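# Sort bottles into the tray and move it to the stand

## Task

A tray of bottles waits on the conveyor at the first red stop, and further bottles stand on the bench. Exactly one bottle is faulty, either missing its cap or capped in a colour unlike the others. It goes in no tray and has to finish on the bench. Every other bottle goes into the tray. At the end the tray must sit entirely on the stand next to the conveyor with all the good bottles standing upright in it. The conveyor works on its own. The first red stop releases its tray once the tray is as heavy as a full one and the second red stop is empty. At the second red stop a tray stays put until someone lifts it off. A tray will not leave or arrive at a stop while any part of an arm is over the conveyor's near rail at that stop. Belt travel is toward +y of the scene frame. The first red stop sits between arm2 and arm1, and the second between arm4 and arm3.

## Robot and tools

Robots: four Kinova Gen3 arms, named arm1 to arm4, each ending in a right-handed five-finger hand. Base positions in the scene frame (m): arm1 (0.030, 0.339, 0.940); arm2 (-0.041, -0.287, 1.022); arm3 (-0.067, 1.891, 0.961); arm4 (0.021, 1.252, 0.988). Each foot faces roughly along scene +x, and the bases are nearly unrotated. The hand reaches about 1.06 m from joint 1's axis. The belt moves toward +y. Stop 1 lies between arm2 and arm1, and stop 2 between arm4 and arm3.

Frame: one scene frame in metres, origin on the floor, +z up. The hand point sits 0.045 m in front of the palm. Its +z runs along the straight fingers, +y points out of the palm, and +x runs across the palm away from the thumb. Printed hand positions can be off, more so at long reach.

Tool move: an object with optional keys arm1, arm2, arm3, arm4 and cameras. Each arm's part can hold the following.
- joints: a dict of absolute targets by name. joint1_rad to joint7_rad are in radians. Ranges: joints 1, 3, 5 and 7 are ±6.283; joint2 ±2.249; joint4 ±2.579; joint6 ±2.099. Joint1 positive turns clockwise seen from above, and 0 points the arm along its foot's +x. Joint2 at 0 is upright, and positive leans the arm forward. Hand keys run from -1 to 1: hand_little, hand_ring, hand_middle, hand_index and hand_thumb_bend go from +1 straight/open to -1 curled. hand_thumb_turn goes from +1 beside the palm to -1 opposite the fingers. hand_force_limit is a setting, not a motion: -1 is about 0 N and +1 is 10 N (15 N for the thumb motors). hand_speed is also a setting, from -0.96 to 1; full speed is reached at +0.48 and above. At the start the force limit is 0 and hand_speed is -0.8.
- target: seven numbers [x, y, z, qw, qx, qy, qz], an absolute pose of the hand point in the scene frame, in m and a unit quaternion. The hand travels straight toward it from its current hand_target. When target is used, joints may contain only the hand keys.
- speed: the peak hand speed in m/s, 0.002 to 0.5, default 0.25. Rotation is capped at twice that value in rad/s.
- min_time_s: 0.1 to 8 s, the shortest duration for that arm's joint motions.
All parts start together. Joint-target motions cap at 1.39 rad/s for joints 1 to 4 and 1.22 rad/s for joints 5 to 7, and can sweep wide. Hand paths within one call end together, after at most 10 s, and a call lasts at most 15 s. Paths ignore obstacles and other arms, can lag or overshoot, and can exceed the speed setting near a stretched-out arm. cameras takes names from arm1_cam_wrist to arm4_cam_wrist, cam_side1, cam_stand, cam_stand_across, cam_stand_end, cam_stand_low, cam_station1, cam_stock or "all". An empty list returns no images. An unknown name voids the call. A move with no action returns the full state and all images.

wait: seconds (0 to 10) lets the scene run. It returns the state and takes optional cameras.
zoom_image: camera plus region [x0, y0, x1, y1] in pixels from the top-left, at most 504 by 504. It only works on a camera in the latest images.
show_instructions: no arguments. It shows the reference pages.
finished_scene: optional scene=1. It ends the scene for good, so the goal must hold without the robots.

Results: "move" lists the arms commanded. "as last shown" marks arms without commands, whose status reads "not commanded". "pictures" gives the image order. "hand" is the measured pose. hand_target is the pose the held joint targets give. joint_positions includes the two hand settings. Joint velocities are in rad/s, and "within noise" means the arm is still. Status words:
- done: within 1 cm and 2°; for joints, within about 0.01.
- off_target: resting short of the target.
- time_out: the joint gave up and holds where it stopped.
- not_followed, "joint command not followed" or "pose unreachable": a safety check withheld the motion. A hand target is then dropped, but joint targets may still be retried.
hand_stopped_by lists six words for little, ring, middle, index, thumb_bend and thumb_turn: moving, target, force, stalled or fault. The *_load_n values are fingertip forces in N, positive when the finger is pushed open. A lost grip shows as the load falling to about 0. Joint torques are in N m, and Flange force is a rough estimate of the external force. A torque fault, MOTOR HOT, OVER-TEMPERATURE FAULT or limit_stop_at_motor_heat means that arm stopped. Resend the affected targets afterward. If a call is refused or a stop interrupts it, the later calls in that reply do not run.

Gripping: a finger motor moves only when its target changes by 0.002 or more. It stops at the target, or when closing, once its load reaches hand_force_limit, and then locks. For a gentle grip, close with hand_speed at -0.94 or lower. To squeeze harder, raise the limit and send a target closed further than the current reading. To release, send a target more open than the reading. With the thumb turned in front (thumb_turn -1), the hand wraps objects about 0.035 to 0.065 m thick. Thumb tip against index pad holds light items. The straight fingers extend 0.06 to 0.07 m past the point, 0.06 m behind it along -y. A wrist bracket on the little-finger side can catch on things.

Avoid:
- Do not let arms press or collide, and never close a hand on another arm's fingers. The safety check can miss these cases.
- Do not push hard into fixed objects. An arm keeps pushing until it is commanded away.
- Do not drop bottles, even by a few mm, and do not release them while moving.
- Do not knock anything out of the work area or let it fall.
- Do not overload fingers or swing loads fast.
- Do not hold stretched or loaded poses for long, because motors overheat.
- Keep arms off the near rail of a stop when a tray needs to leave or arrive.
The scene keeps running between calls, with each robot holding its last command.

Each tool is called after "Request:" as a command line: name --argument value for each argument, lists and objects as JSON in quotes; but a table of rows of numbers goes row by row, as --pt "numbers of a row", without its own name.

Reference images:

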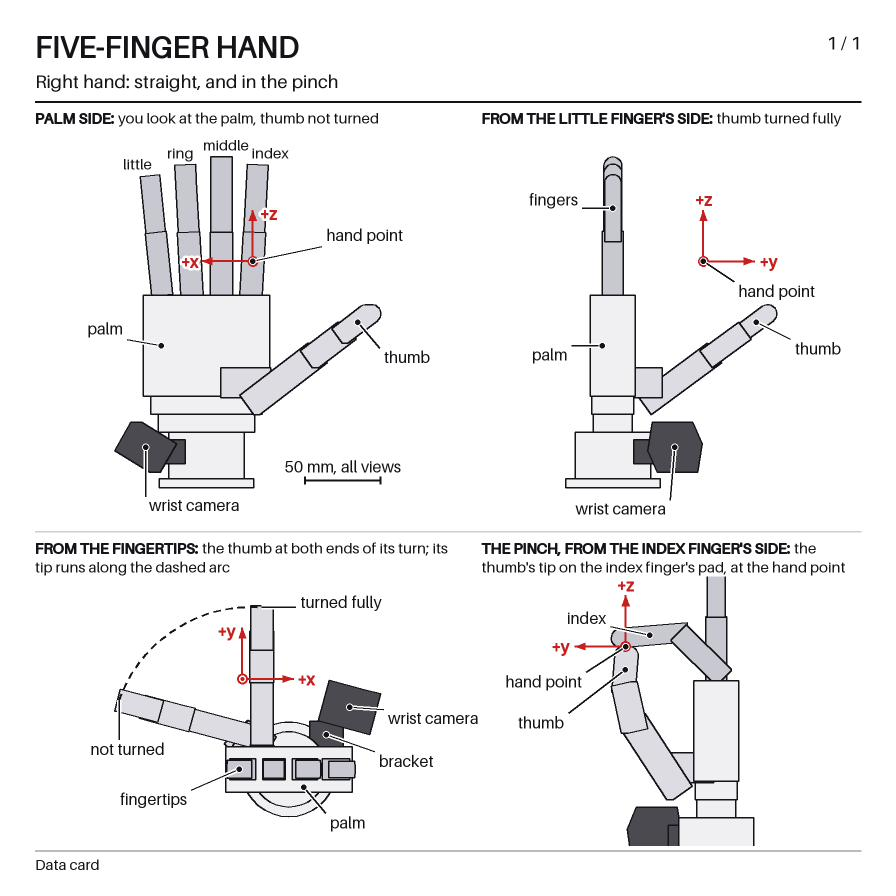

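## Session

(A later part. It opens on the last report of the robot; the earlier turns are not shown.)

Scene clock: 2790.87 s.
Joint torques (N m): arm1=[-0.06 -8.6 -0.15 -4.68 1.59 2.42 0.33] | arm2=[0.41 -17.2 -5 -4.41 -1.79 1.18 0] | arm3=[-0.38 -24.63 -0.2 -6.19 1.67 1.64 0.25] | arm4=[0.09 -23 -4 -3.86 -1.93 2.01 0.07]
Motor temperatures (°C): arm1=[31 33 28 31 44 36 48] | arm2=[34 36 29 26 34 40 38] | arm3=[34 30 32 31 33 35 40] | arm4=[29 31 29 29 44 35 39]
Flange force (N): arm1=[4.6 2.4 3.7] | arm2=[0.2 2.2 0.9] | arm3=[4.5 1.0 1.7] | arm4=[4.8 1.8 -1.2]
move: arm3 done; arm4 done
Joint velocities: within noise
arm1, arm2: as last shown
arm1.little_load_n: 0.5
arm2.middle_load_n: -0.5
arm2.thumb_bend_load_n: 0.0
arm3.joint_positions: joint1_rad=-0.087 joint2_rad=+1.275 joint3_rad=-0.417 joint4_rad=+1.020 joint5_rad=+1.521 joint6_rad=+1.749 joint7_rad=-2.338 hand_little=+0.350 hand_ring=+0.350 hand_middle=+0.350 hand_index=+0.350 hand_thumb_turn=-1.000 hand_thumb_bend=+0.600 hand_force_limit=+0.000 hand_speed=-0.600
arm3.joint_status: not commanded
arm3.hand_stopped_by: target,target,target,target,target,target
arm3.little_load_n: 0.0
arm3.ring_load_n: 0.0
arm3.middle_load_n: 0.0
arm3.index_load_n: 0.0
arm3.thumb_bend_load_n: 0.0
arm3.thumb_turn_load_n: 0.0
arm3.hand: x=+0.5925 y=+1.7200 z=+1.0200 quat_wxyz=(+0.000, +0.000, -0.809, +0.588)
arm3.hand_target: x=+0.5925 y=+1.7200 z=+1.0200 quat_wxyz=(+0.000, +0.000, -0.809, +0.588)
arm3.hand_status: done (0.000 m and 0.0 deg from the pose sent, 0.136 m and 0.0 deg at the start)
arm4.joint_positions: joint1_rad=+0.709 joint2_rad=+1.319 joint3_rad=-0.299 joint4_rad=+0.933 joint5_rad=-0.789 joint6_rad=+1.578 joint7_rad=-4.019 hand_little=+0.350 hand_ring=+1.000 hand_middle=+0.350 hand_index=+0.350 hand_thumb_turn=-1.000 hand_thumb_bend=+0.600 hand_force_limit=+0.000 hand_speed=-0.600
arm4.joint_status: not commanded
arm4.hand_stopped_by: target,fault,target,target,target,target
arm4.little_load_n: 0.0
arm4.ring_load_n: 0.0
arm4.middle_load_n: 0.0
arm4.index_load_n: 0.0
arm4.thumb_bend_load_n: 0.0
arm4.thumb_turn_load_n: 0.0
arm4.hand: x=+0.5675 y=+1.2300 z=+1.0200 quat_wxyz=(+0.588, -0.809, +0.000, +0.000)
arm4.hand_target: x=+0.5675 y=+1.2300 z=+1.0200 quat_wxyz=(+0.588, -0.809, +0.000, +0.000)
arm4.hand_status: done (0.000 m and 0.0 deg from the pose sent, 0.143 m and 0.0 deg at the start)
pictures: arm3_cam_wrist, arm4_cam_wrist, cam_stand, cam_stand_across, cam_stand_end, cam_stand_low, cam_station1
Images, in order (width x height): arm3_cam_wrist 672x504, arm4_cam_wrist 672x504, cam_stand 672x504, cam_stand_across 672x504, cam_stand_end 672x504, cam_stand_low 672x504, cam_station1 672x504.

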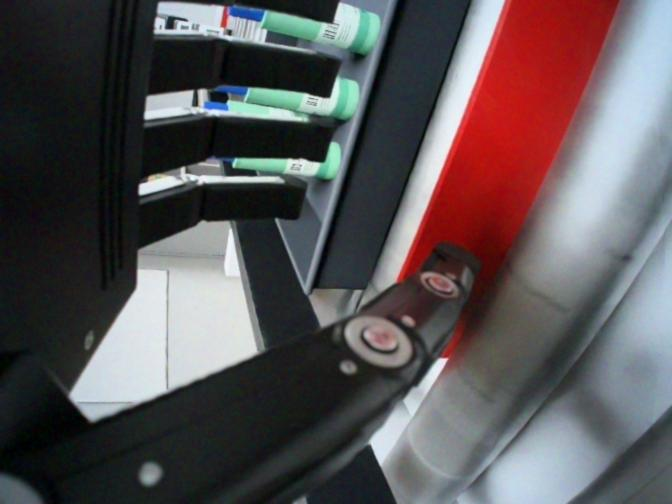

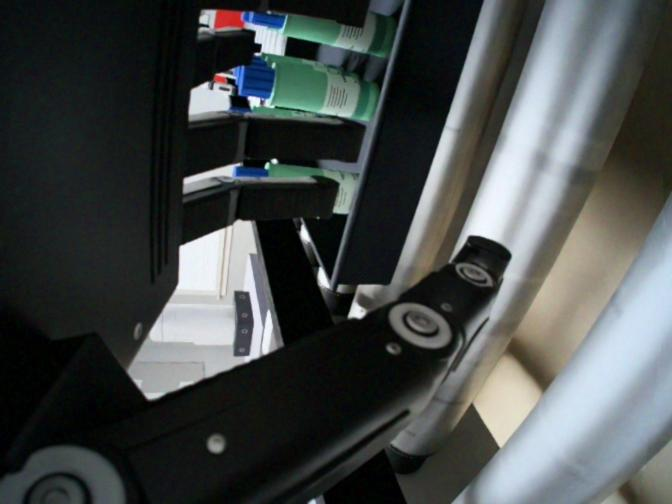

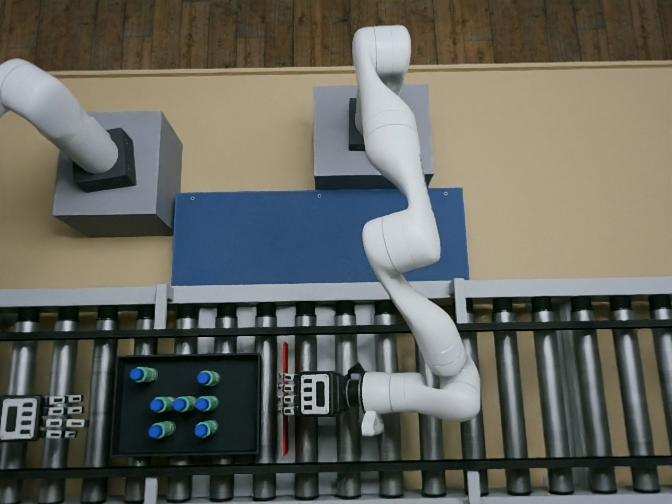

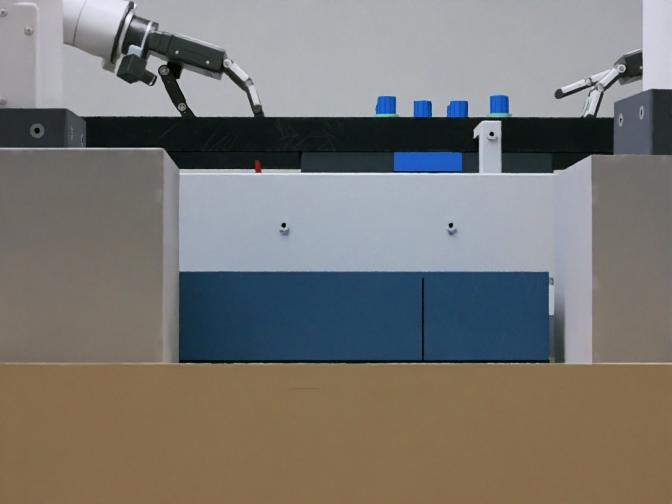

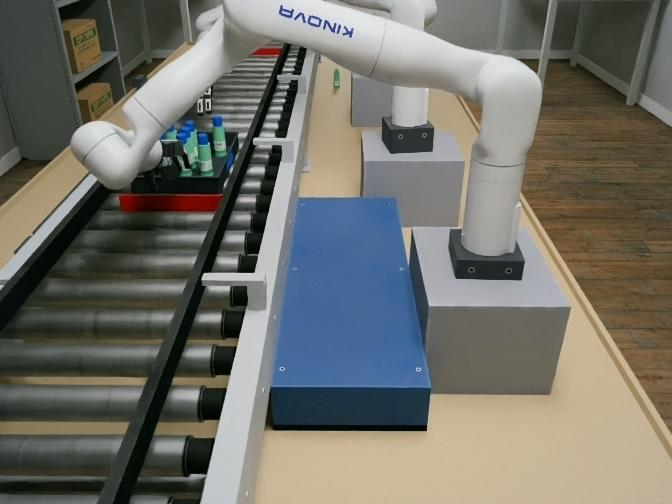

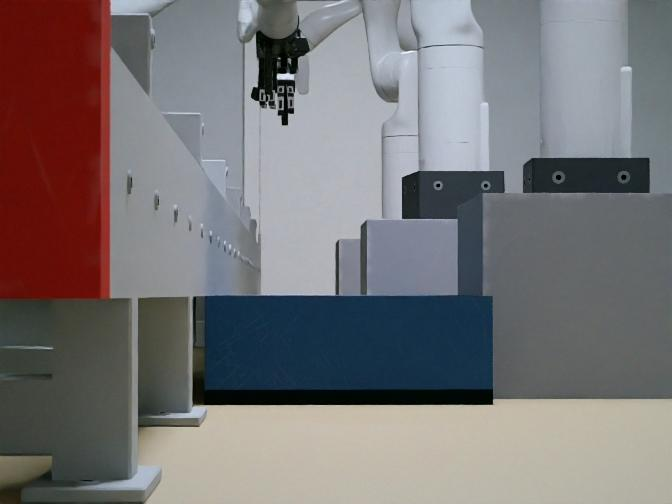

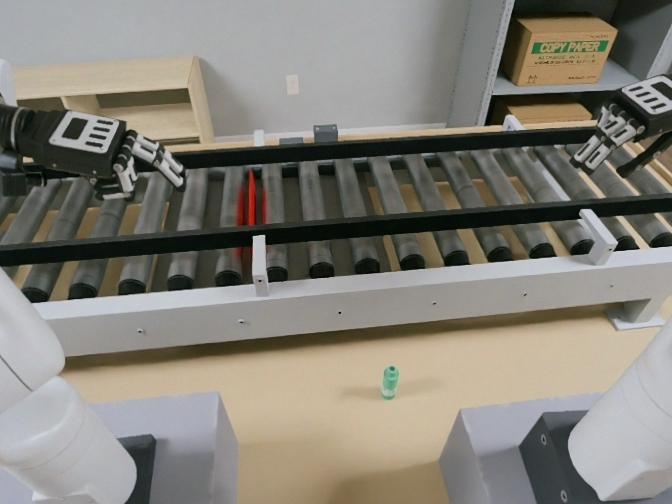

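Request:
move --arm3 '{"joints":{"hand_thumb_bend":0.45,"hand_middle":0.45,"hand_index":0.45}}' --arm4 '{"joints":{"hand_thumb_bend":0.45,"hand_middle":0.45,"hand_index":0.45}}' --cameras '["arm1_cam_wrist","arm2_cam_wrist","arm3_cam_wrist","arm4_cam_wrist"]'

Scene clock: 2839.07 s.
Joint torques (N m): arm1=[0 -8.57 -0.12 -4.65 1.5 2.39 0.36] | arm2=[0.45 -17.19 -5.05 -4.39 -1.8 1.23 -0.02] | arm3=[-0.51 -24.65 -0.17 -6.19 1.72 1.57 0.29] | arm4=[0.17 -23.02 -4.07 -3.82 -1.94 1.95 0.06]
Motor temperatures (°C): arm1=[31 33 28 31 44 36 48] | arm2=[34 36 29 26 34 40 38] | arm3=[34 30 32 31 33 35 40] | arm4=[29 32 29 29 44 35 39]
Flange force (N): arm1=[4.6 2.3 3.6] | arm2=[0.3 2.3 1.1] | arm3=[4.8 1.0 1.8] | arm4=[5.2 1.9 -1.4]
move: arm3 done; arm4 done
Joint velocities: within noise
arm1, arm2: as last shown
arm1.little_load_n: 0.0
arm2.middle_load_n: 0.0
arm2.thumb_turn_load_n: 0.5
arm3.joint_positions: joint1_rad=-0.087 joint2_rad=+1.275 joint3_rad=-0.417 joint4_rad=+1.020 joint5_rad=+1.521 joint6_rad=+1.749 joint7_rad=-2.338 hand_little=+0.350 hand_ring=+0.350 hand_middle=+0.450 hand_index=+0.450 hand_thumb_turn=-1.000 hand_thumb_bend=+0.450 hand_force_limit=+0.000 hand_speed=-0.600
arm3.joint_status: all done
arm3.hand_stopped_by: target,target,target,target,target,target
arm3.little_load_n: 0.0
arm3.ring_load_n: -0.5
arm3.middle_load_n: 0.0
arm3.index_load_n: 0.0
arm3.thumb_bend_load_n: 0.5
arm3.thumb_turn_load_n: 0.0
arm3.hand: x=+0.5925 y=+1.7200 z=+1.0200 quat_wxyz=(+0.000, +0.000, -0.809, +0.588)
arm3.hand_target: x=+0.5925 y=+1.7200 z=+1.0200 quat_wxyz=(+0.000, +0.000, -0.809, +0.588)
arm3.hand_status: not commanded
arm4.joint_positions: joint1_rad=+0.709 joint2_rad=+1.319 joint3_rad=-0.299 joint4_rad=+0.933 joint5_rad=-0.789 joint6_rad=+1.578 joint7_rad=-4.019 hand_little=+0.350 hand_ring=+1.000 hand_middle=+0.450 hand_index=+0.450 hand_thumb_turn=-1.000 hand_thumb_bend=+0.450 hand_force_limit=+0.000 hand_speed=-0.600
arm4.joint_status: all done
arm4.hand_stopped_by: target,fault,target,target,target,target
arm4.little_load_n: 0.0
arm4.ring_load_n: 0.0
arm4.middle_load_n: 0.0
arm4.index_load_n: -0.5
arm4.thumb_bend_load_n: 0.0
arm4.thumb_turn_load_n: 0.0
arm4.hand: x=+0.5675 y=+1.2300 z=+1.0200 quat_wxyz=(+0.588, -0.809, +0.000, +0.000)
arm4.hand_target: x=+0.5675 y=+1.2300 z=+1.0200 quat_wxyz=(+0.588, -0.809, +0.000, +0.000)
arm4.hand_status: not commanded
Images, in order (width x height): arm1_cam_wrist 672x504, arm2_cam_wrist 672x504, arm3_cam_wrist 672x504, arm4_cam_wrist 672x504.

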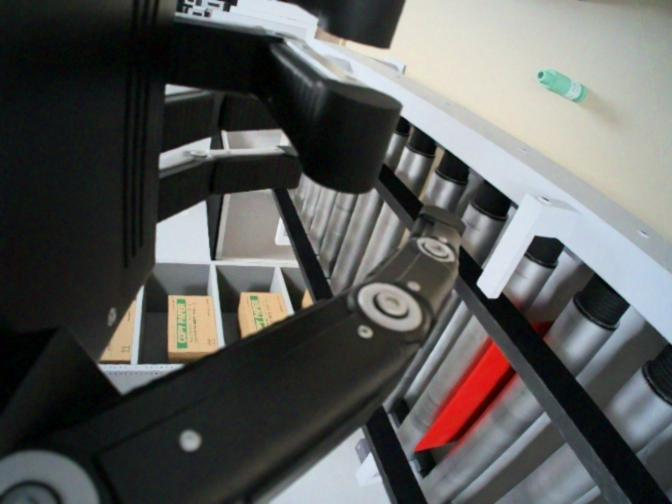

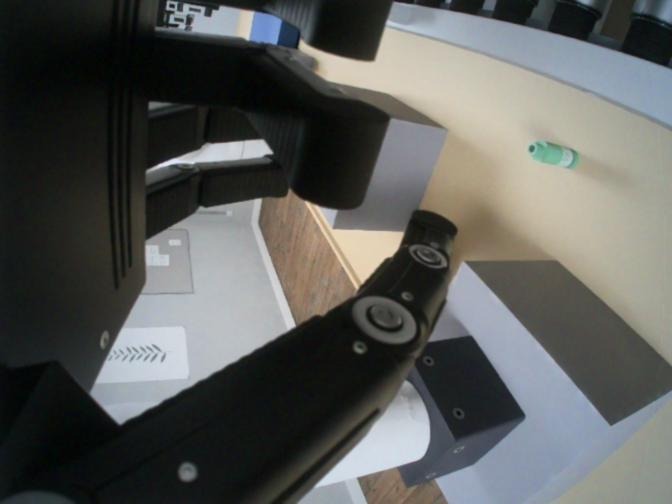

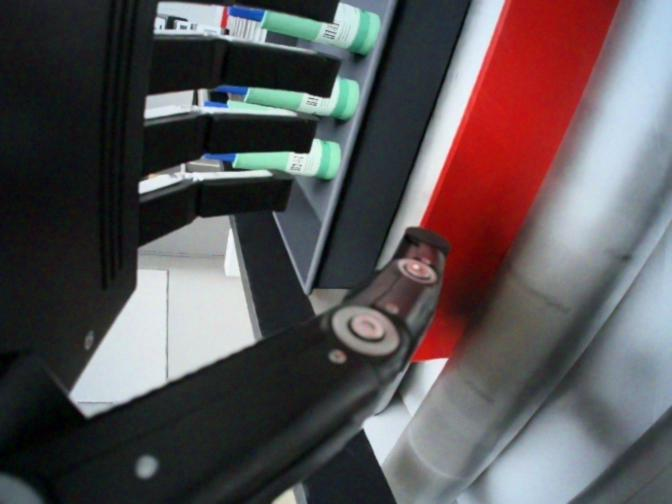

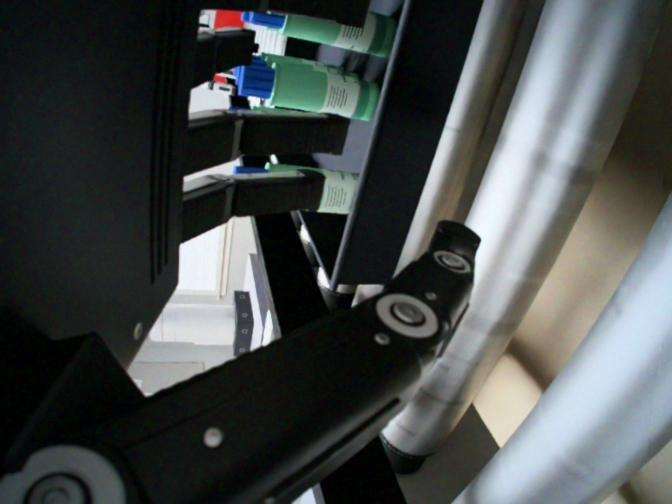

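Request:
wait --seconds 0.1 --cameras '["cam_stand_end","cam_stand_across","cam_stand"]'

Request:
zoom_image --camera "cam_stand_end" --region '[110, 90, 290, 225]'

Request:
zoom_image --camera "cam_stand_across" --region '[80, 40, 360, 200]'

Scene clock: 2862.83 s.
Joint torques (N m): arm1=[-0.03 -8.59 -0.1 -4.72 1.56 2.4 0.4] | arm2=[0.42 -17.19 -4.98 -4.43 -1.82 1.21 -0.01] | arm3=[-0.5 -24.73 -0.28 -6.27 1.67 1.58 0.27] | arm4=[0.17 -22.98 -4.04 -3.88 -1.98 1.99 0.08]
Motor temperatures (°C): arm1=[31 33 28 31 44 36 48] | arm2=[34 36 29 26 34 40 38] | arm3=[34 31 32 31 33 35 40] | arm4=[29 32 29 29 44 35 39]
Flange force (N): arm1=[4.9 2.6 3.7] | arm2=[0.1 2.3 1.1] | arm3=[4.9 1.0 1.9] | arm4=[4.8 1.7 -1.2]
Joint velocities: within noise
arm1.joint_positions: joint1_rad=-0.678 joint2_rad=+0.284 joint3_rad=-0.074 joint4_rad=+2.209 joint5_rad=+0.763 joint6_rad=+1.737 joint7_rad=-2.708 hand_little=-1.000 hand_ring=-1.000 hand_middle=+0.450 hand_index=+0.450 hand_thumb_turn=-1.000 hand_thumb_bend=+0.450 hand_force_limit=+0.000 hand_speed=-0.850
arm1.joint_status: not commanded
arm1.hand_stopped_by: target,target,target,target,target,target
arm1.little_load_n: 0.0
arm1.ring_load_n: 0.0
arm1.middle_load_n: 0.0
arm1.index_load_n: 0.0
arm1.thumb_bend_load_n: 0.0
arm1.thumb_turn_load_n: 0.0
arm1.hand: x=+0.3000 y=+0.2500 z=+1.2200 quat_wxyz=(+0.000, +0.000, -0.809, +0.588)
arm1.hand_target: x=+0.3000 y=+0.2500 z=+1.2200 quat_wxyz=(+0.000, +0.000, -0.809, +0.588)
arm1.hand_status: not commanded
arm2.joint_positions: joint1_rad=+1.137 joint2_rad=+0.861 joint3_rad=-0.668 joint4_rad=+1.634 joint5_rad=-0.491 joint6_rad=+1.580 joint7_rad=-3.988 hand_little=-1.000 hand_ring=-1.000 hand_middle=+0.450 hand_index=+0.450 hand_thumb_turn=-1.000 hand_thumb_bend=+0.450 hand_force_limit=+0.000 hand_speed=-0.850
arm2.joint_status: not commanded
arm2.hand_stopped_by: target,target,target,target,target,target
arm2.little_load_n: 0.0
arm2.ring_load_n: 0.0
arm2.middle_load_n: 0.0
arm2.index_load_n: 0.0
arm2.thumb_bend_load_n: 0.0
arm2.thumb_turn_load_n: 0.0
arm2.hand: x=+0.2500 y=-0.3800 z=+1.2200 quat_wxyz=(+0.588, -0.809, +0.000, +0.000)
arm2.hand_target: x=+0.2500 y=-0.3800 z=+1.2200 quat_wxyz=(+0.588, -0.809, +0.000, +0.000)
arm2.hand_status: not commanded
arm3.joint_positions: joint1_rad=-0.087 joint2_rad=+1.275 joint3_rad=-0.417 joint4_rad=+1.020 joint5_rad=+1.521 joint6_rad=+1.749 joint7_rad=-2.338 hand_little=+0.350 hand_ring=+0.350 hand_middle=+0.450 hand_index=+0.450 hand_thumb_turn=-1.000 hand_thumb_bend=+0.450 hand_force_limit=+0.000 hand_speed=-0.600
arm3.joint_status: all done
arm3.hand_stopped_by: target,target,target,target,target,target
arm3.little_load_n: 0.0
arm3.ring_load_n: 0.0
arm3.middle_load_n: 0.0
arm3.index_load_n: 0.0
arm3.thumb_bend_load_n: 0.0
arm3.thumb_turn_load_n: 0.0
arm3.hand: x=+0.5925 y=+1.7200 z=+1.0200 quat_wxyz=(+0.000, +0.000, -0.809, +0.588)
arm3.hand_target: x=+0.5925 y=+1.7200 z=+1.0200 quat_wxyz=(+0.000, +0.000, -0.809, +0.588)
arm3.hand_status: not commanded
arm4.joint_positions: joint1_rad=+0.709 joint2_rad=+1.319 joint3_rad=-0.299 joint4_rad=+0.933 joint5_rad=-0.789 joint6_rad=+1.578 joint7_rad=-4.019 hand_little=+0.350 hand_ring=+1.000 hand_middle=+0.450 hand_index=+0.450 hand_thumb_turn=-1.000 hand_thumb_bend=+0.450 hand_force_limit=+0.000 hand_speed=-0.600
arm4.joint_status: all done
arm4.hand_stopped_by: target,fault,target,target,target,target
arm4.little_load_n: 0.0
arm4.ring_load_n: 0.0
arm4.middle_load_n: 0.0
arm4.index_load_n: 0.0
arm4.thumb_bend_load_n: 0.5
arm4.thumb_turn_load_n: 0.0
arm4.hand: x=+0.5675 y=+1.2300 z=+1.0200 quat_wxyz=(+0.588, -0.809, +0.000, +0.000)
arm4.hand_target: x=+0.5675 y=+1.2300 z=+1.0200 quat_wxyz=(+0.588, -0.809, +0.000, +0.000)
arm4.hand_status: not commanded
wait: 0.10 s; at rest from the start
pictures: cam_stand, cam_stand_across, cam_stand_end
Images, in order (width x height): cam_stand 672x504, cam_stand_across 672x504, cam_stand_end 672x504.

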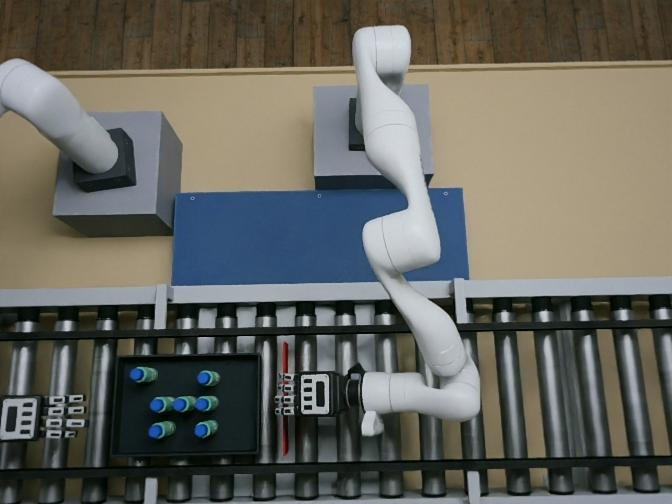

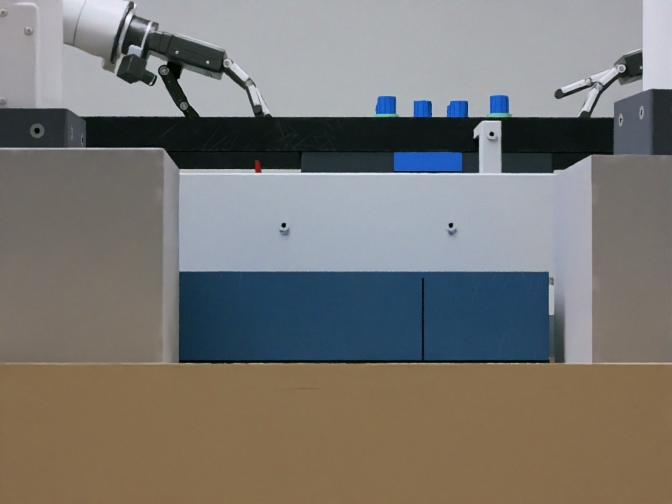

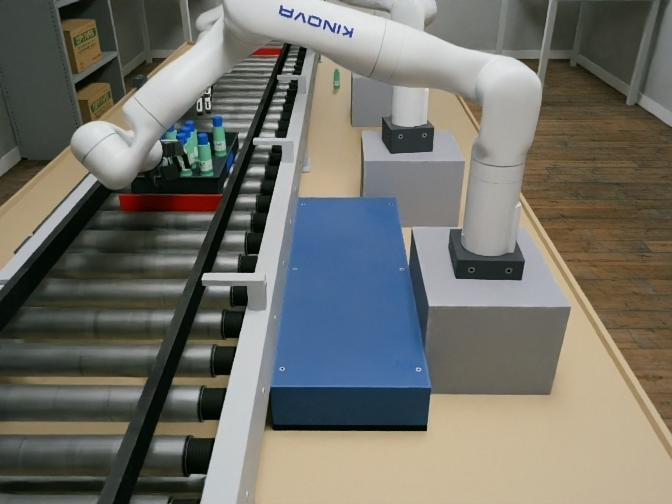

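Scaled by 2.800 from the camera's image (finer frame: 960x720).

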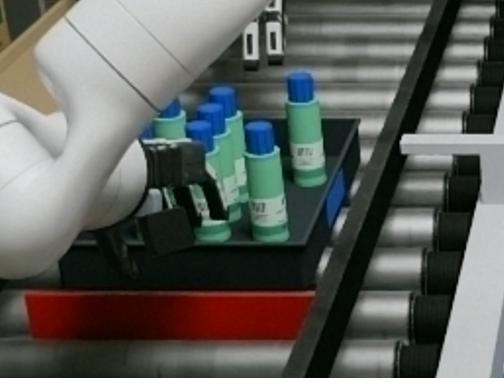

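Scaled by 1.800 from the camera's image (finer frame: 960x720).

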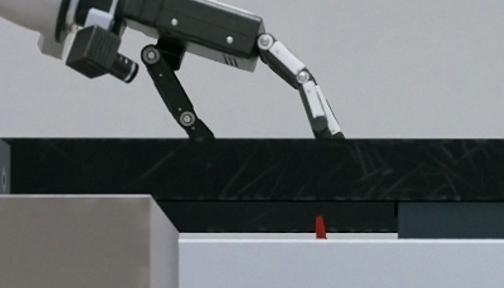

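Request:
move --arm3 '{"target":[0.5925,1.636,1.02,0,0,0.8090,-0.5878],"speed":0.06,"joints":{"hand_thumb_bend":0.3,"hand_little":0.2,"hand_ring":0.2,"hand_middle":0.15,"hand_index":0.15}}' --arm4 '{"target":[0.5675,1.322,1.02,0.5878,-0.8090,0,0],"speed":0.06,"joints":{"hand_thumb_bend":0.3,"hand_little":0.2,"hand_middle":0.15,"hand_index":0.15}}' --cameras '["cam_stand","cam_stand_across","cam_stand_end","arm3_cam_wrist","arm4_cam_wrist"]'

Request:
zoom_image --camera "cam_stand" --region '[60, 340, 310, 480]'

Request:
zoom_image --camera "cam_stand_across" --region '[240, 40, 620, 200]'

Scene clock: 2997.40 s.
Joint torques (N m): arm1=[-0.02 -8.59 -0.18 -4.6 1.59 2.44 0.35] | arm2=[0.46 -17.2 -4.99 -4.4 -1.79 1.22 -0.03] | arm3=[-0.5 -24.57 -0.04 -6.32 1.71 1.56 0.25] | arm4=[0.1 -22.02 -4.56 -3.4 -1.87 2.07 0.03]
Motor temperatures (°C): arm1=[31 33 28 31 44 36 48] | arm2=[34 36 29 26 34 40 38] | arm3=[34 31 32 30 33 35 40] | arm4=[29 33 30 29 44 35 39]
Flange force (N): arm1=[4.5 2.4 3.5] | arm2=[0.2 2.3 1.1] | arm3=[4.4 1.0 1.2] | arm4=[4.2 1.4 -0.3]
move: arm3 done; arm4 done
Joint velocities: within noise
arm1, arm2: as last shown
arm3.joint_positions: joint1_rad=+0.040 joint2_rad=+1.252 joint3_rad=-0.387 joint4_rad=+1.075 joint5_rad=+1.577 joint6_rad=+1.639 joint7_rad=-2.321 hand_little=+0.200 hand_ring=+0.200 hand_middle=+0.150 hand_index=+0.150 hand_thumb_turn=-1.000 hand_thumb_bend=+0.300 hand_force_limit=+0.000 hand_speed=-0.600
arm3.joint_status: all done
arm3.hand_stopped_by: target,target,target,target,target,target
arm3.little_load_n: 0.0
arm3.ring_load_n: 0.0
arm3.middle_load_n: 0.0
arm3.index_load_n: 0.0
arm3.thumb_bend_load_n: 0.0
arm3.thumb_turn_load_n: 0.0
arm3.hand: x=+0.5925 y=+1.6360 z=+1.0200 quat_wxyz=(+0.000, +0.000, -0.809, +0.588)
arm3.hand_target: x=+0.5925 y=+1.6360 z=+1.0200 quat_wxyz=(+0.000, +0.000, -0.809, +0.588)
arm3.hand_status: done (0.000 m and 0.0 deg from the pose sent, 0.084 m and 0.0 deg at the start)
arm4.joint_positions: joint1_rad=+0.617 joint2_rad=+1.253 joint3_rad=-0.344 joint4_rad=+1.140 joint5_rad=-0.848 joint6_rad=+1.377 joint7_rad=-3.971 hand_little=+0.200 hand_ring=+1.000 hand_middle=+0.150 hand_index=+0.150 hand_thumb_turn=-1.000 hand_thumb_bend=+0.300 hand_force_limit=+0.000 hand_speed=-0.600
arm4.joint_status: all done
arm4.hand_stopped_by: target,fault,target,target,target,target
arm4.little_load_n: 0.0
arm4.ring_load_n: 0.0
arm4.middle_load_n: 0.0
arm4.index_load_n: 0.0
arm4.thumb_bend_load_n: 0.0
arm4.thumb_turn_load_n: 0.0
arm4.hand: x=+0.5675 y=+1.3220 z=+1.0200 quat_wxyz=(+0.588, -0.809, +0.000, +0.000)
arm4.hand_target: x=+0.5675 y=+1.3220 z=+1.0200 quat_wxyz=(+0.588, -0.809, +0.000, +0.000)
arm4.hand_status: done (0.000 m and 0.0 deg from the pose sent, 0.092 m and 0.0 deg at the start)
pictures: arm3_cam_wrist, arm4_cam_wrist, cam_stand, cam_stand_across, cam_stand_end
Images, in order (width x height): arm3_cam_wrist 672x504, arm4_cam_wrist 672x504, cam_stand 672x504, cam_stand_across 672x504, cam_stand_end 672x504.

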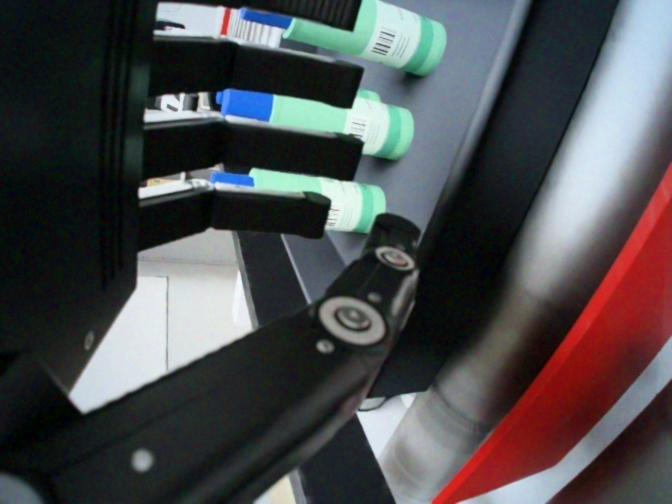

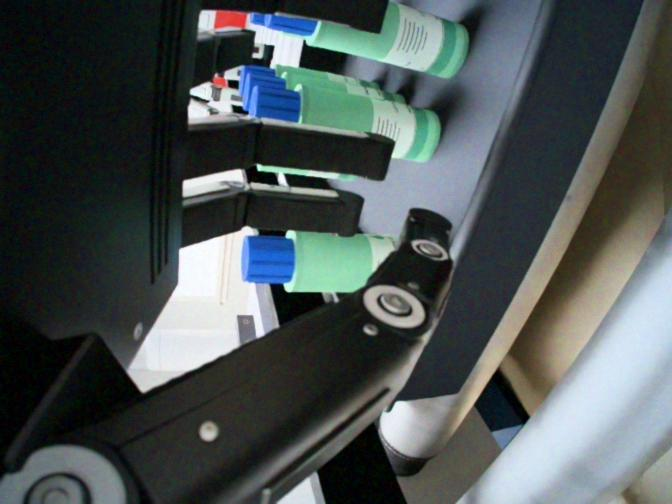

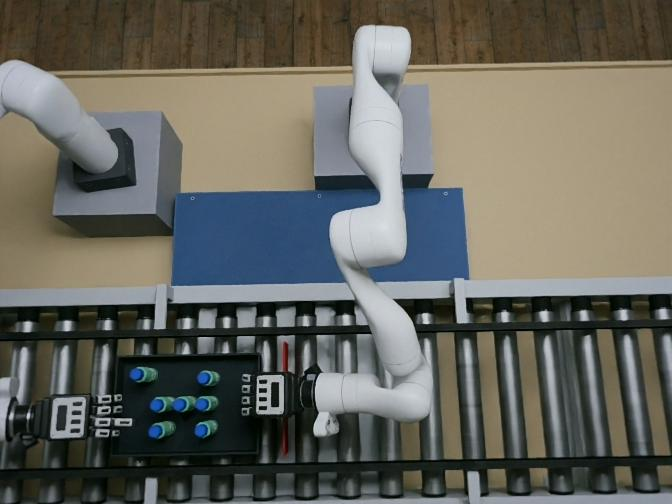

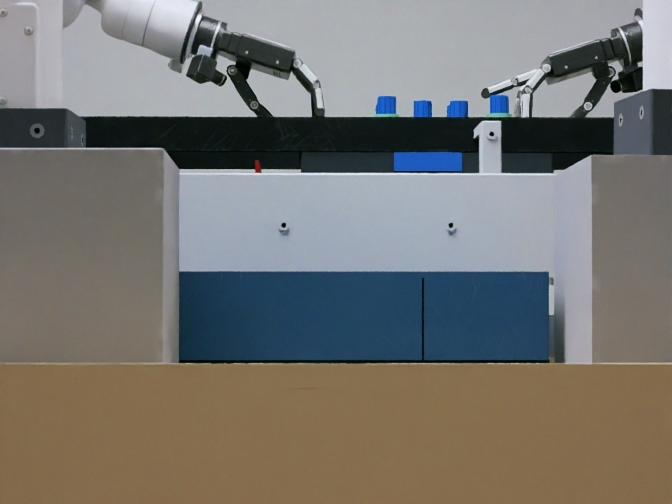

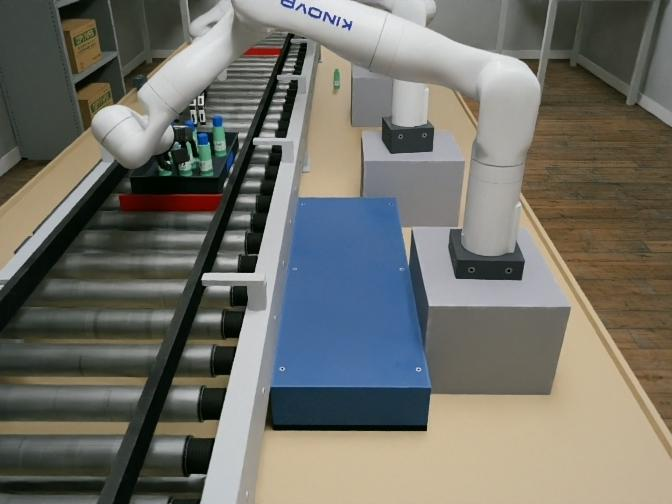

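Scaled by 2.016 from the camera's image (finer frame: 960x720).

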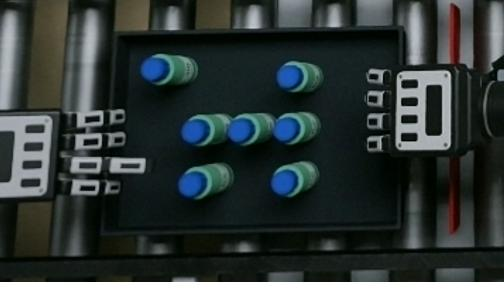

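Scaled by 1.326 from the camera's image (finer frame: 960x720).

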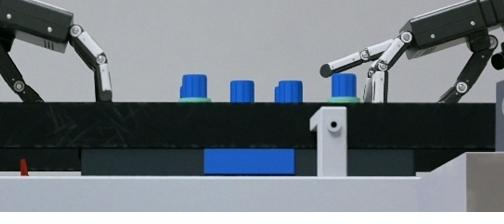

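Request:
move --arm3 '{"target":[0.5925,1.636,0.98,0,0,0.8090,-0.5878],"speed":0.04}' --arm4 '{"target":[0.5675,1.322,0.98,0.5878,-0.8090,0,0],"speed":0.04}'

Request:
move --arm3 '{"target":[0.5925,1.636,0.968,0,0,0.8090,-0.5878],"speed":0.03}' --arm4 '{"target":[0.5675,1.322,0.968,0.5878,-0.8090,0,0],"speed":0.03}' --cameras '["cam_stand","cam_stand_across","arm3_cam_wrist","arm4_cam_wrist"]'

Request:
zoom_image --camera "cam_stand_across" --region '[240, 40, 620, 200]'

Scene clock: 3036.00 s.
Joint torques (N m): arm1=[0.09 -8.6 -0.09 -4.69 1.62 2.45 0.34] | arm2=[0.41 -17.22 -5.04 -4.41 -1.77 1.21 -0.02] | arm3=[-0.41 -24.74 0.09 -6.12 1.61 1.67 0.29] | arm4=[0.16 -22.29 -4.65 -3.18 -1.74 2.19 0.05]
Motor temperatures (°C): arm1=[31 33 28 31 44 36 48] | arm2=[34 36 29 26 34 40 38] | arm3=[34 32 32 30 33 35 40] | arm4=[29 34 29 29 44 35 39]
Flange force (N): arm1=[5.0 2.6 3.4] | arm2=[0.2 2.3 1.0] | arm3=[4.6 0.9 1.1] | arm4=[4.0 1.7 0.0]
move: arm3 done; arm4 done
Joint velocities: within noise
arm1, arm2: as last shown
arm2.index_load_n: -0.5
arm3.joint_positions: joint1_rad=+0.034 joint2_rad=+1.325 joint3_rad=-0.378 joint4_rad=+1.045 joint5_rad=+1.590 joint6_rad=+1.623 joint7_rad=-2.361 hand_little=+0.200 hand_ring=+0.200 hand_middle=+0.150 hand_index=+0.150 hand_thumb_turn=-1.000 hand_thumb_bend=+0.300 hand_force_limit=+0.000 hand_speed=-0.600
arm3.joint_status: not commanded
arm3.hand_stopped_by: target,target,target,target,target,target
arm3.little_load_n: 0.0
arm3.ring_load_n: 0.0
arm3.middle_load_n: 0.0
arm3.index_load_n: 0.0
arm3.thumb_bend_load_n: 0.0
arm3.thumb_turn_load_n: 0.0
arm3.hand: x=+0.5925 y=+1.6360 z=+0.9800 quat_wxyz=(+0.000, +0.000, -0.809, +0.588)
arm3.hand_target: x=+0.5925 y=+1.6360 z=+0.9800 quat_wxyz=(+0.000, +0.000, -0.809, +0.588)
arm3.hand_status: done (0.000 m and 0.0 deg from the pose sent, 0.040 m and 0.0 deg at the start)
arm4.joint_positions: joint1_rad=+0.611 joint2_rad=+1.330 joint3_rad=-0.337 joint4_rad=+1.102 joint5_rad=-0.839 joint6_rad=+1.364 joint7_rad=-3.934 hand_little=+0.200 hand_ring=+1.000 hand_middle=+0.150 hand_index=+0.150 hand_thumb_turn=-1.000 hand_thumb_bend=+0.300 hand_force_limit=+0.000 hand_speed=-0.600
arm4.joint_status: not commanded
arm4.hand_stopped_by: target,fault,target,target,target,target
arm4.little_load_n: 0.0
arm4.ring_load_n: 0.0
arm4.middle_load_n: 0.0
arm4.index_load_n: -0.5
arm4.thumb_bend_load_n: 0.0
arm4.thumb_turn_load_n: 0.0
arm4.hand: x=+0.5675 y=+1.3220 z=+0.9800 quat_wxyz=(+0.588, -0.809, +0.000, +0.000)
arm4.hand_target: x=+0.5675 y=+1.3220 z=+0.9800 quat_wxyz=(+0.588, -0.809, +0.000, +0.000)
arm4.hand_status: done (0.000 m and 0.0 deg from the pose sent, 0.040 m and 0.0 deg at the start)
pictures: none

Scene clock: 3036.97 s.
Joint torques (N m): arm1=[0.03 -8.47 -0.14 -4.59 1.58 2.44 0.33] | arm2=[0.44 -17.18 -5.06 -4.44 -1.81 1.19 -0.02] | arm3=[-0.53 -24.83 0.06 -6.1 1.61 1.68 0.25] | arm4=[0.06 -22.21 -4.52 -3.09 -1.79 2.2 0.06]
Motor temperatures (°C): arm1=[31 33 28 31 44 36 48] | arm2=[34 36 29 26 34 40 38] | arm3=[34 32 32 30 33 35 40] | arm4=[29 34 29 29 44 35 39]
Flange force (N): arm1=[4.7 2.1 3.4] | arm2=[0.1 2.3 1.1] | arm3=[4.6 0.7 1.3] | arm4=[3.8 1.5 -0.2]
move: arm3 done; arm4 done
Joint velocities: within noise
arm1, arm2: as last shown
arm2.index_load_n: 0.0
arm3.joint_positions: joint1_rad=+0.032 joint2_rad=+1.348 joint3_rad=-0.376 joint4_rad=+1.033 joint5_rad=+1.594 joint6_rad=+1.618 joint7_rad=-2.371 hand_little=+0.200 hand_ring=+0.200 hand_middle=+0.150 hand_index=+0.150 hand_thumb_turn=-1.000 hand_thumb_bend=+0.300 hand_force_limit=+0.000 hand_speed=-0.600
arm3.joint_status: not commanded
arm3.hand_stopped_by: target,target,target,target,target,target
arm3.little_load_n: 0.0
arm3.ring_load_n: 0.0
arm3.middle_load_n: 0.0
arm3.index_load_n: 0.0
arm3.thumb_bend_load_n: 0.0
arm3.thumb_turn_load_n: 0.5
arm3.hand: x=+0.5925 y=+1.6360 z=+0.9680 quat_wxyz=(+0.000, +0.000, -0.809, +0.588)
arm3.hand_target: x=+0.5925 y=+1.6360 z=+0.9680 quat_wxyz=(+0.000, +0.000, -0.809, +0.588)
arm3.hand_status: done (0.000 m and 0.0 deg from the pose sent, 0.012 m and 0.0 deg at the start)
arm4.joint_positions: joint1_rad=+0.609 joint2_rad=+1.354 joint3_rad=-0.335 joint4_rad=+1.087 joint5_rad=-0.836 joint6_rad=+1.361 joint7_rad=-3.924 hand_little=+0.200 hand_ring=+1.000 hand_middle=+0.150 hand_index=+0.150 hand_thumb_turn=-1.000 hand_thumb_bend=+0.300 hand_force_limit=+0.000 hand_speed=-0.600
arm4.joint_status: not commanded
arm4.hand_stopped_by: target,fault,target,target,target,target
arm4.little_load_n: 0.0
arm4.ring_load_n: 0.0
arm4.middle_load_n: 0.0
arm4.index_load_n: 0.0
arm4.thumb_bend_load_n: 0.0
arm4.thumb_turn_load_n: 0.0
arm4.hand: x=+0.5675 y=+1.3220 z=+0.9680 quat_wxyz=(+0.588, -0.809, +0.000, +0.000)
arm4.hand_target: x=+0.5675 y=+1.3220 z=+0.9680 quat_wxyz=(+0.588, -0.809, +0.000, +0.000)
arm4.hand_status: done (0.000 m and 0.0 deg from the pose sent, 0.012 m and 0.0 deg at the start)
pictures: arm3_cam_wrist, arm4_cam_wrist, cam_stand, cam_stand_across
Images, in order (width x height): arm3_cam_wrist 672x504, arm4_cam_wrist 672x504, cam_stand 672x504, cam_stand_across 672x504.

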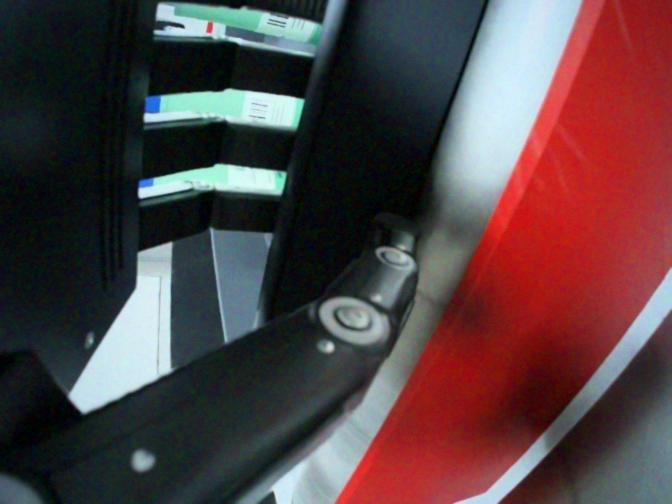

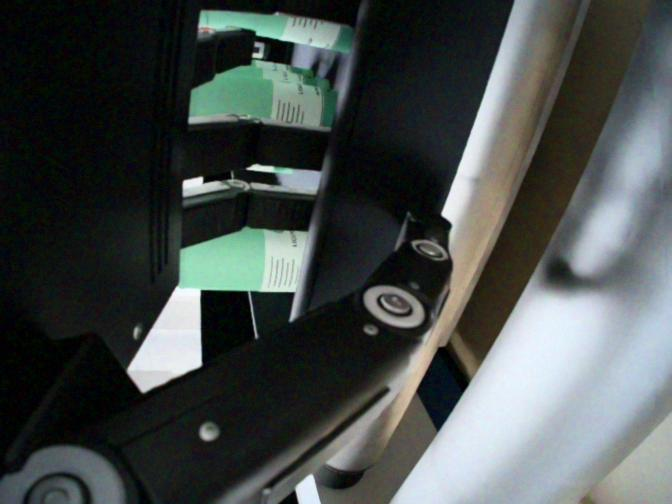

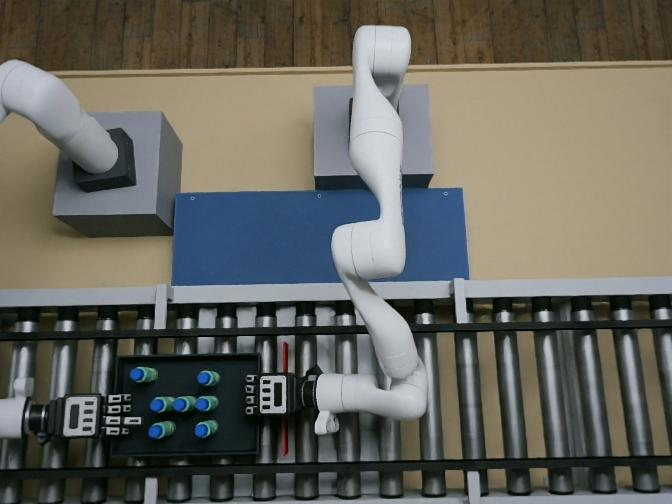

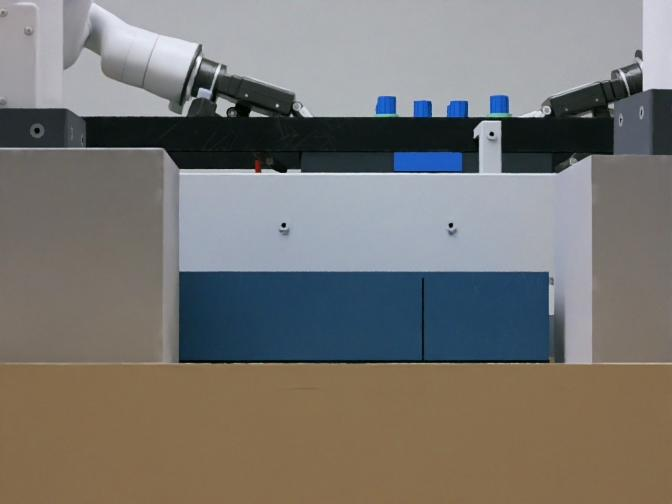

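Scaled by 1.326 from the camera's image (finer frame: 960x720).

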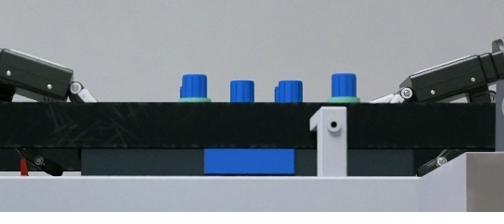

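Request:
move --arm3 '{"joints":{"hand_force_limit":-0.8,"hand_speed":-0.9,"hand_index":-0.4,"hand_middle":-0.4}}' --arm4 '{"joints":{"hand_force_limit":-0.8,"hand_speed":-0.9,"hand_index":-0.4,"hand_middle":-0.4}}' --cameras '["cam_stand","cam_stand_across"]'

Scene clock: 3064.97 s.
Joint torques (N m): arm1=[0 -8.52 -0.2 -4.72 1.53 2.45 0.36] | arm2=[0.46 -17.16 -5.01 -4.38 -1.78 1.22 -0.02] | arm3=[-2.69 -25.69 -1.1 -5.88 1.43 1.73 0.32] | arm4=[1.35 -22.92 -3.95 -3.42 -1.54 2.17 0.04]
Motor temperatures (°C): arm1=[31 33 28 31 44 36 48] | arm2=[34 36 29 26 34 40 38] | arm3=[34 32 32 30 33 35 40] | arm4=[29 34 29 29 44 35 39]
Flange force (N): arm1=[4.8 2.3 3.9] | arm2=[0.3 2.2 1.0] | arm3=[3.4 1.4 5.3] | arm4=[4.7 1.9 2.2]
move: arm3 off_target; arm4 off_target
Joint velocities: within noise
arm1, arm2: as last shown
arm3.joint_positions: joint1_rad=+0.032 joint2_rad=+1.348 joint3_rad=-0.376 joint4_rad=+1.033 joint5_rad=+1.594 joint6_rad=+1.618 joint7_rad=-2.371 hand_little=+0.200 hand_ring=+0.200 hand_middle=-0.044 hand_index=-0.054 hand_thumb_turn=-1.000 hand_thumb_bend=+0.300 hand_force_limit=-0.800 hand_speed=-0.900
arm3.joint_status: hand_middle off_target (ended at -0.044, target -0.400); hand_index off_target (ended at -0.054, target -0.400); the others done
arm3.hand_stopped_by: target,target,force,force,target,target
arm3.little_load_n: 0.0
arm3.ring_load_n: 0.0
arm3.middle_load_n: 3.0
arm3.index_load_n: 2.5
arm3.thumb_bend_load_n: 0.5
arm3.thumb_turn_load_n: 0.0
arm3.hand: x=+0.5925 y=+1.6360 z=+0.9680 quat_wxyz=(+0.000, +0.000, -0.809, +0.588)
arm3.hand_target: x=+0.5925 y=+1.6360 z=+0.9680 quat_wxyz=(+0.000, +0.000, -0.809, +0.588)
arm3.hand_status: not commanded
arm4.joint_positions: joint1_rad=+0.609 joint2_rad=+1.354 joint3_rad=-0.335 joint4_rad=+1.087 joint5_rad=-0.836 joint6_rad=+1.361 joint7_rad=-3.924 hand_little=+0.200 hand_ring=+1.000 hand_middle=-0.091 hand_index=-0.109 hand_thumb_turn=-1.000 hand_thumb_bend=+0.300 hand_force_limit=-0.800 hand_speed=-0.900
arm4.joint_status: hand_middle off_target (ended at -0.091, target -0.400); hand_index off_target (ended at -0.109, target -0.400); the others done
arm4.hand_stopped_by: target,fault,force,force,target,target
arm4.little_load_n: 0.0
arm4.ring_load_n: 0.0
arm4.middle_load_n: 1.0
arm4.index_load_n: 2.0
arm4.thumb_bend_load_n: 0.0
arm4.thumb_turn_load_n: 0.0
arm4.hand: x=+0.5675 y=+1.3220 z=+0.9680 quat_wxyz=(+0.588, -0.809, +0.000, +0.000)
arm4.hand_target: x=+0.5675 y=+1.3220 z=+0.9680 quat_wxyz=(+0.588, -0.809, +0.000, +0.000)
arm4.hand_status: not commanded
Images, in order (width x height): cam_stand 672x504, cam_stand_across 672x504.

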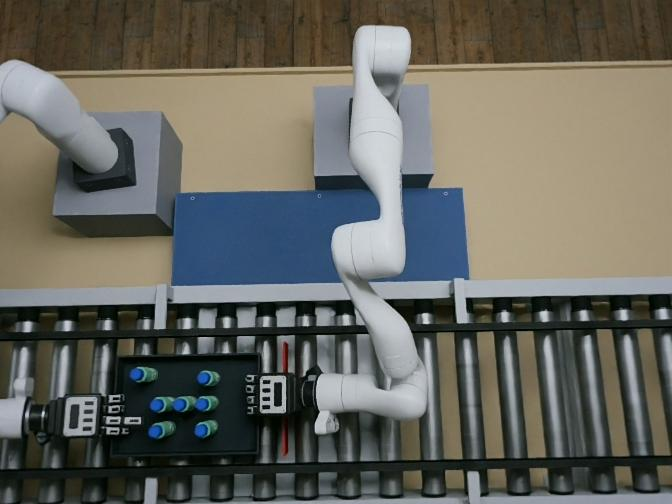

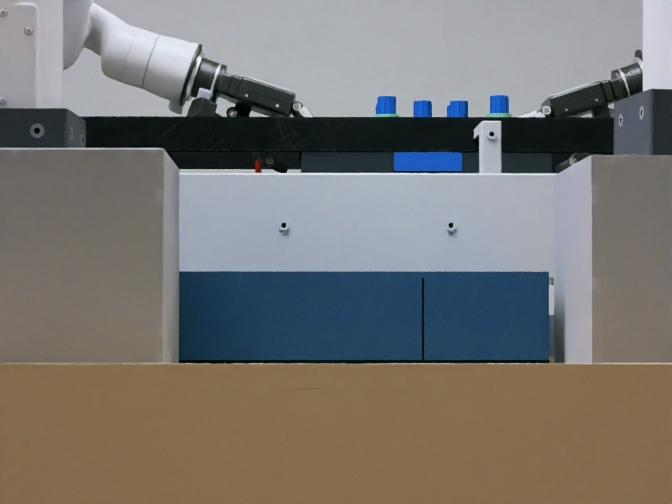

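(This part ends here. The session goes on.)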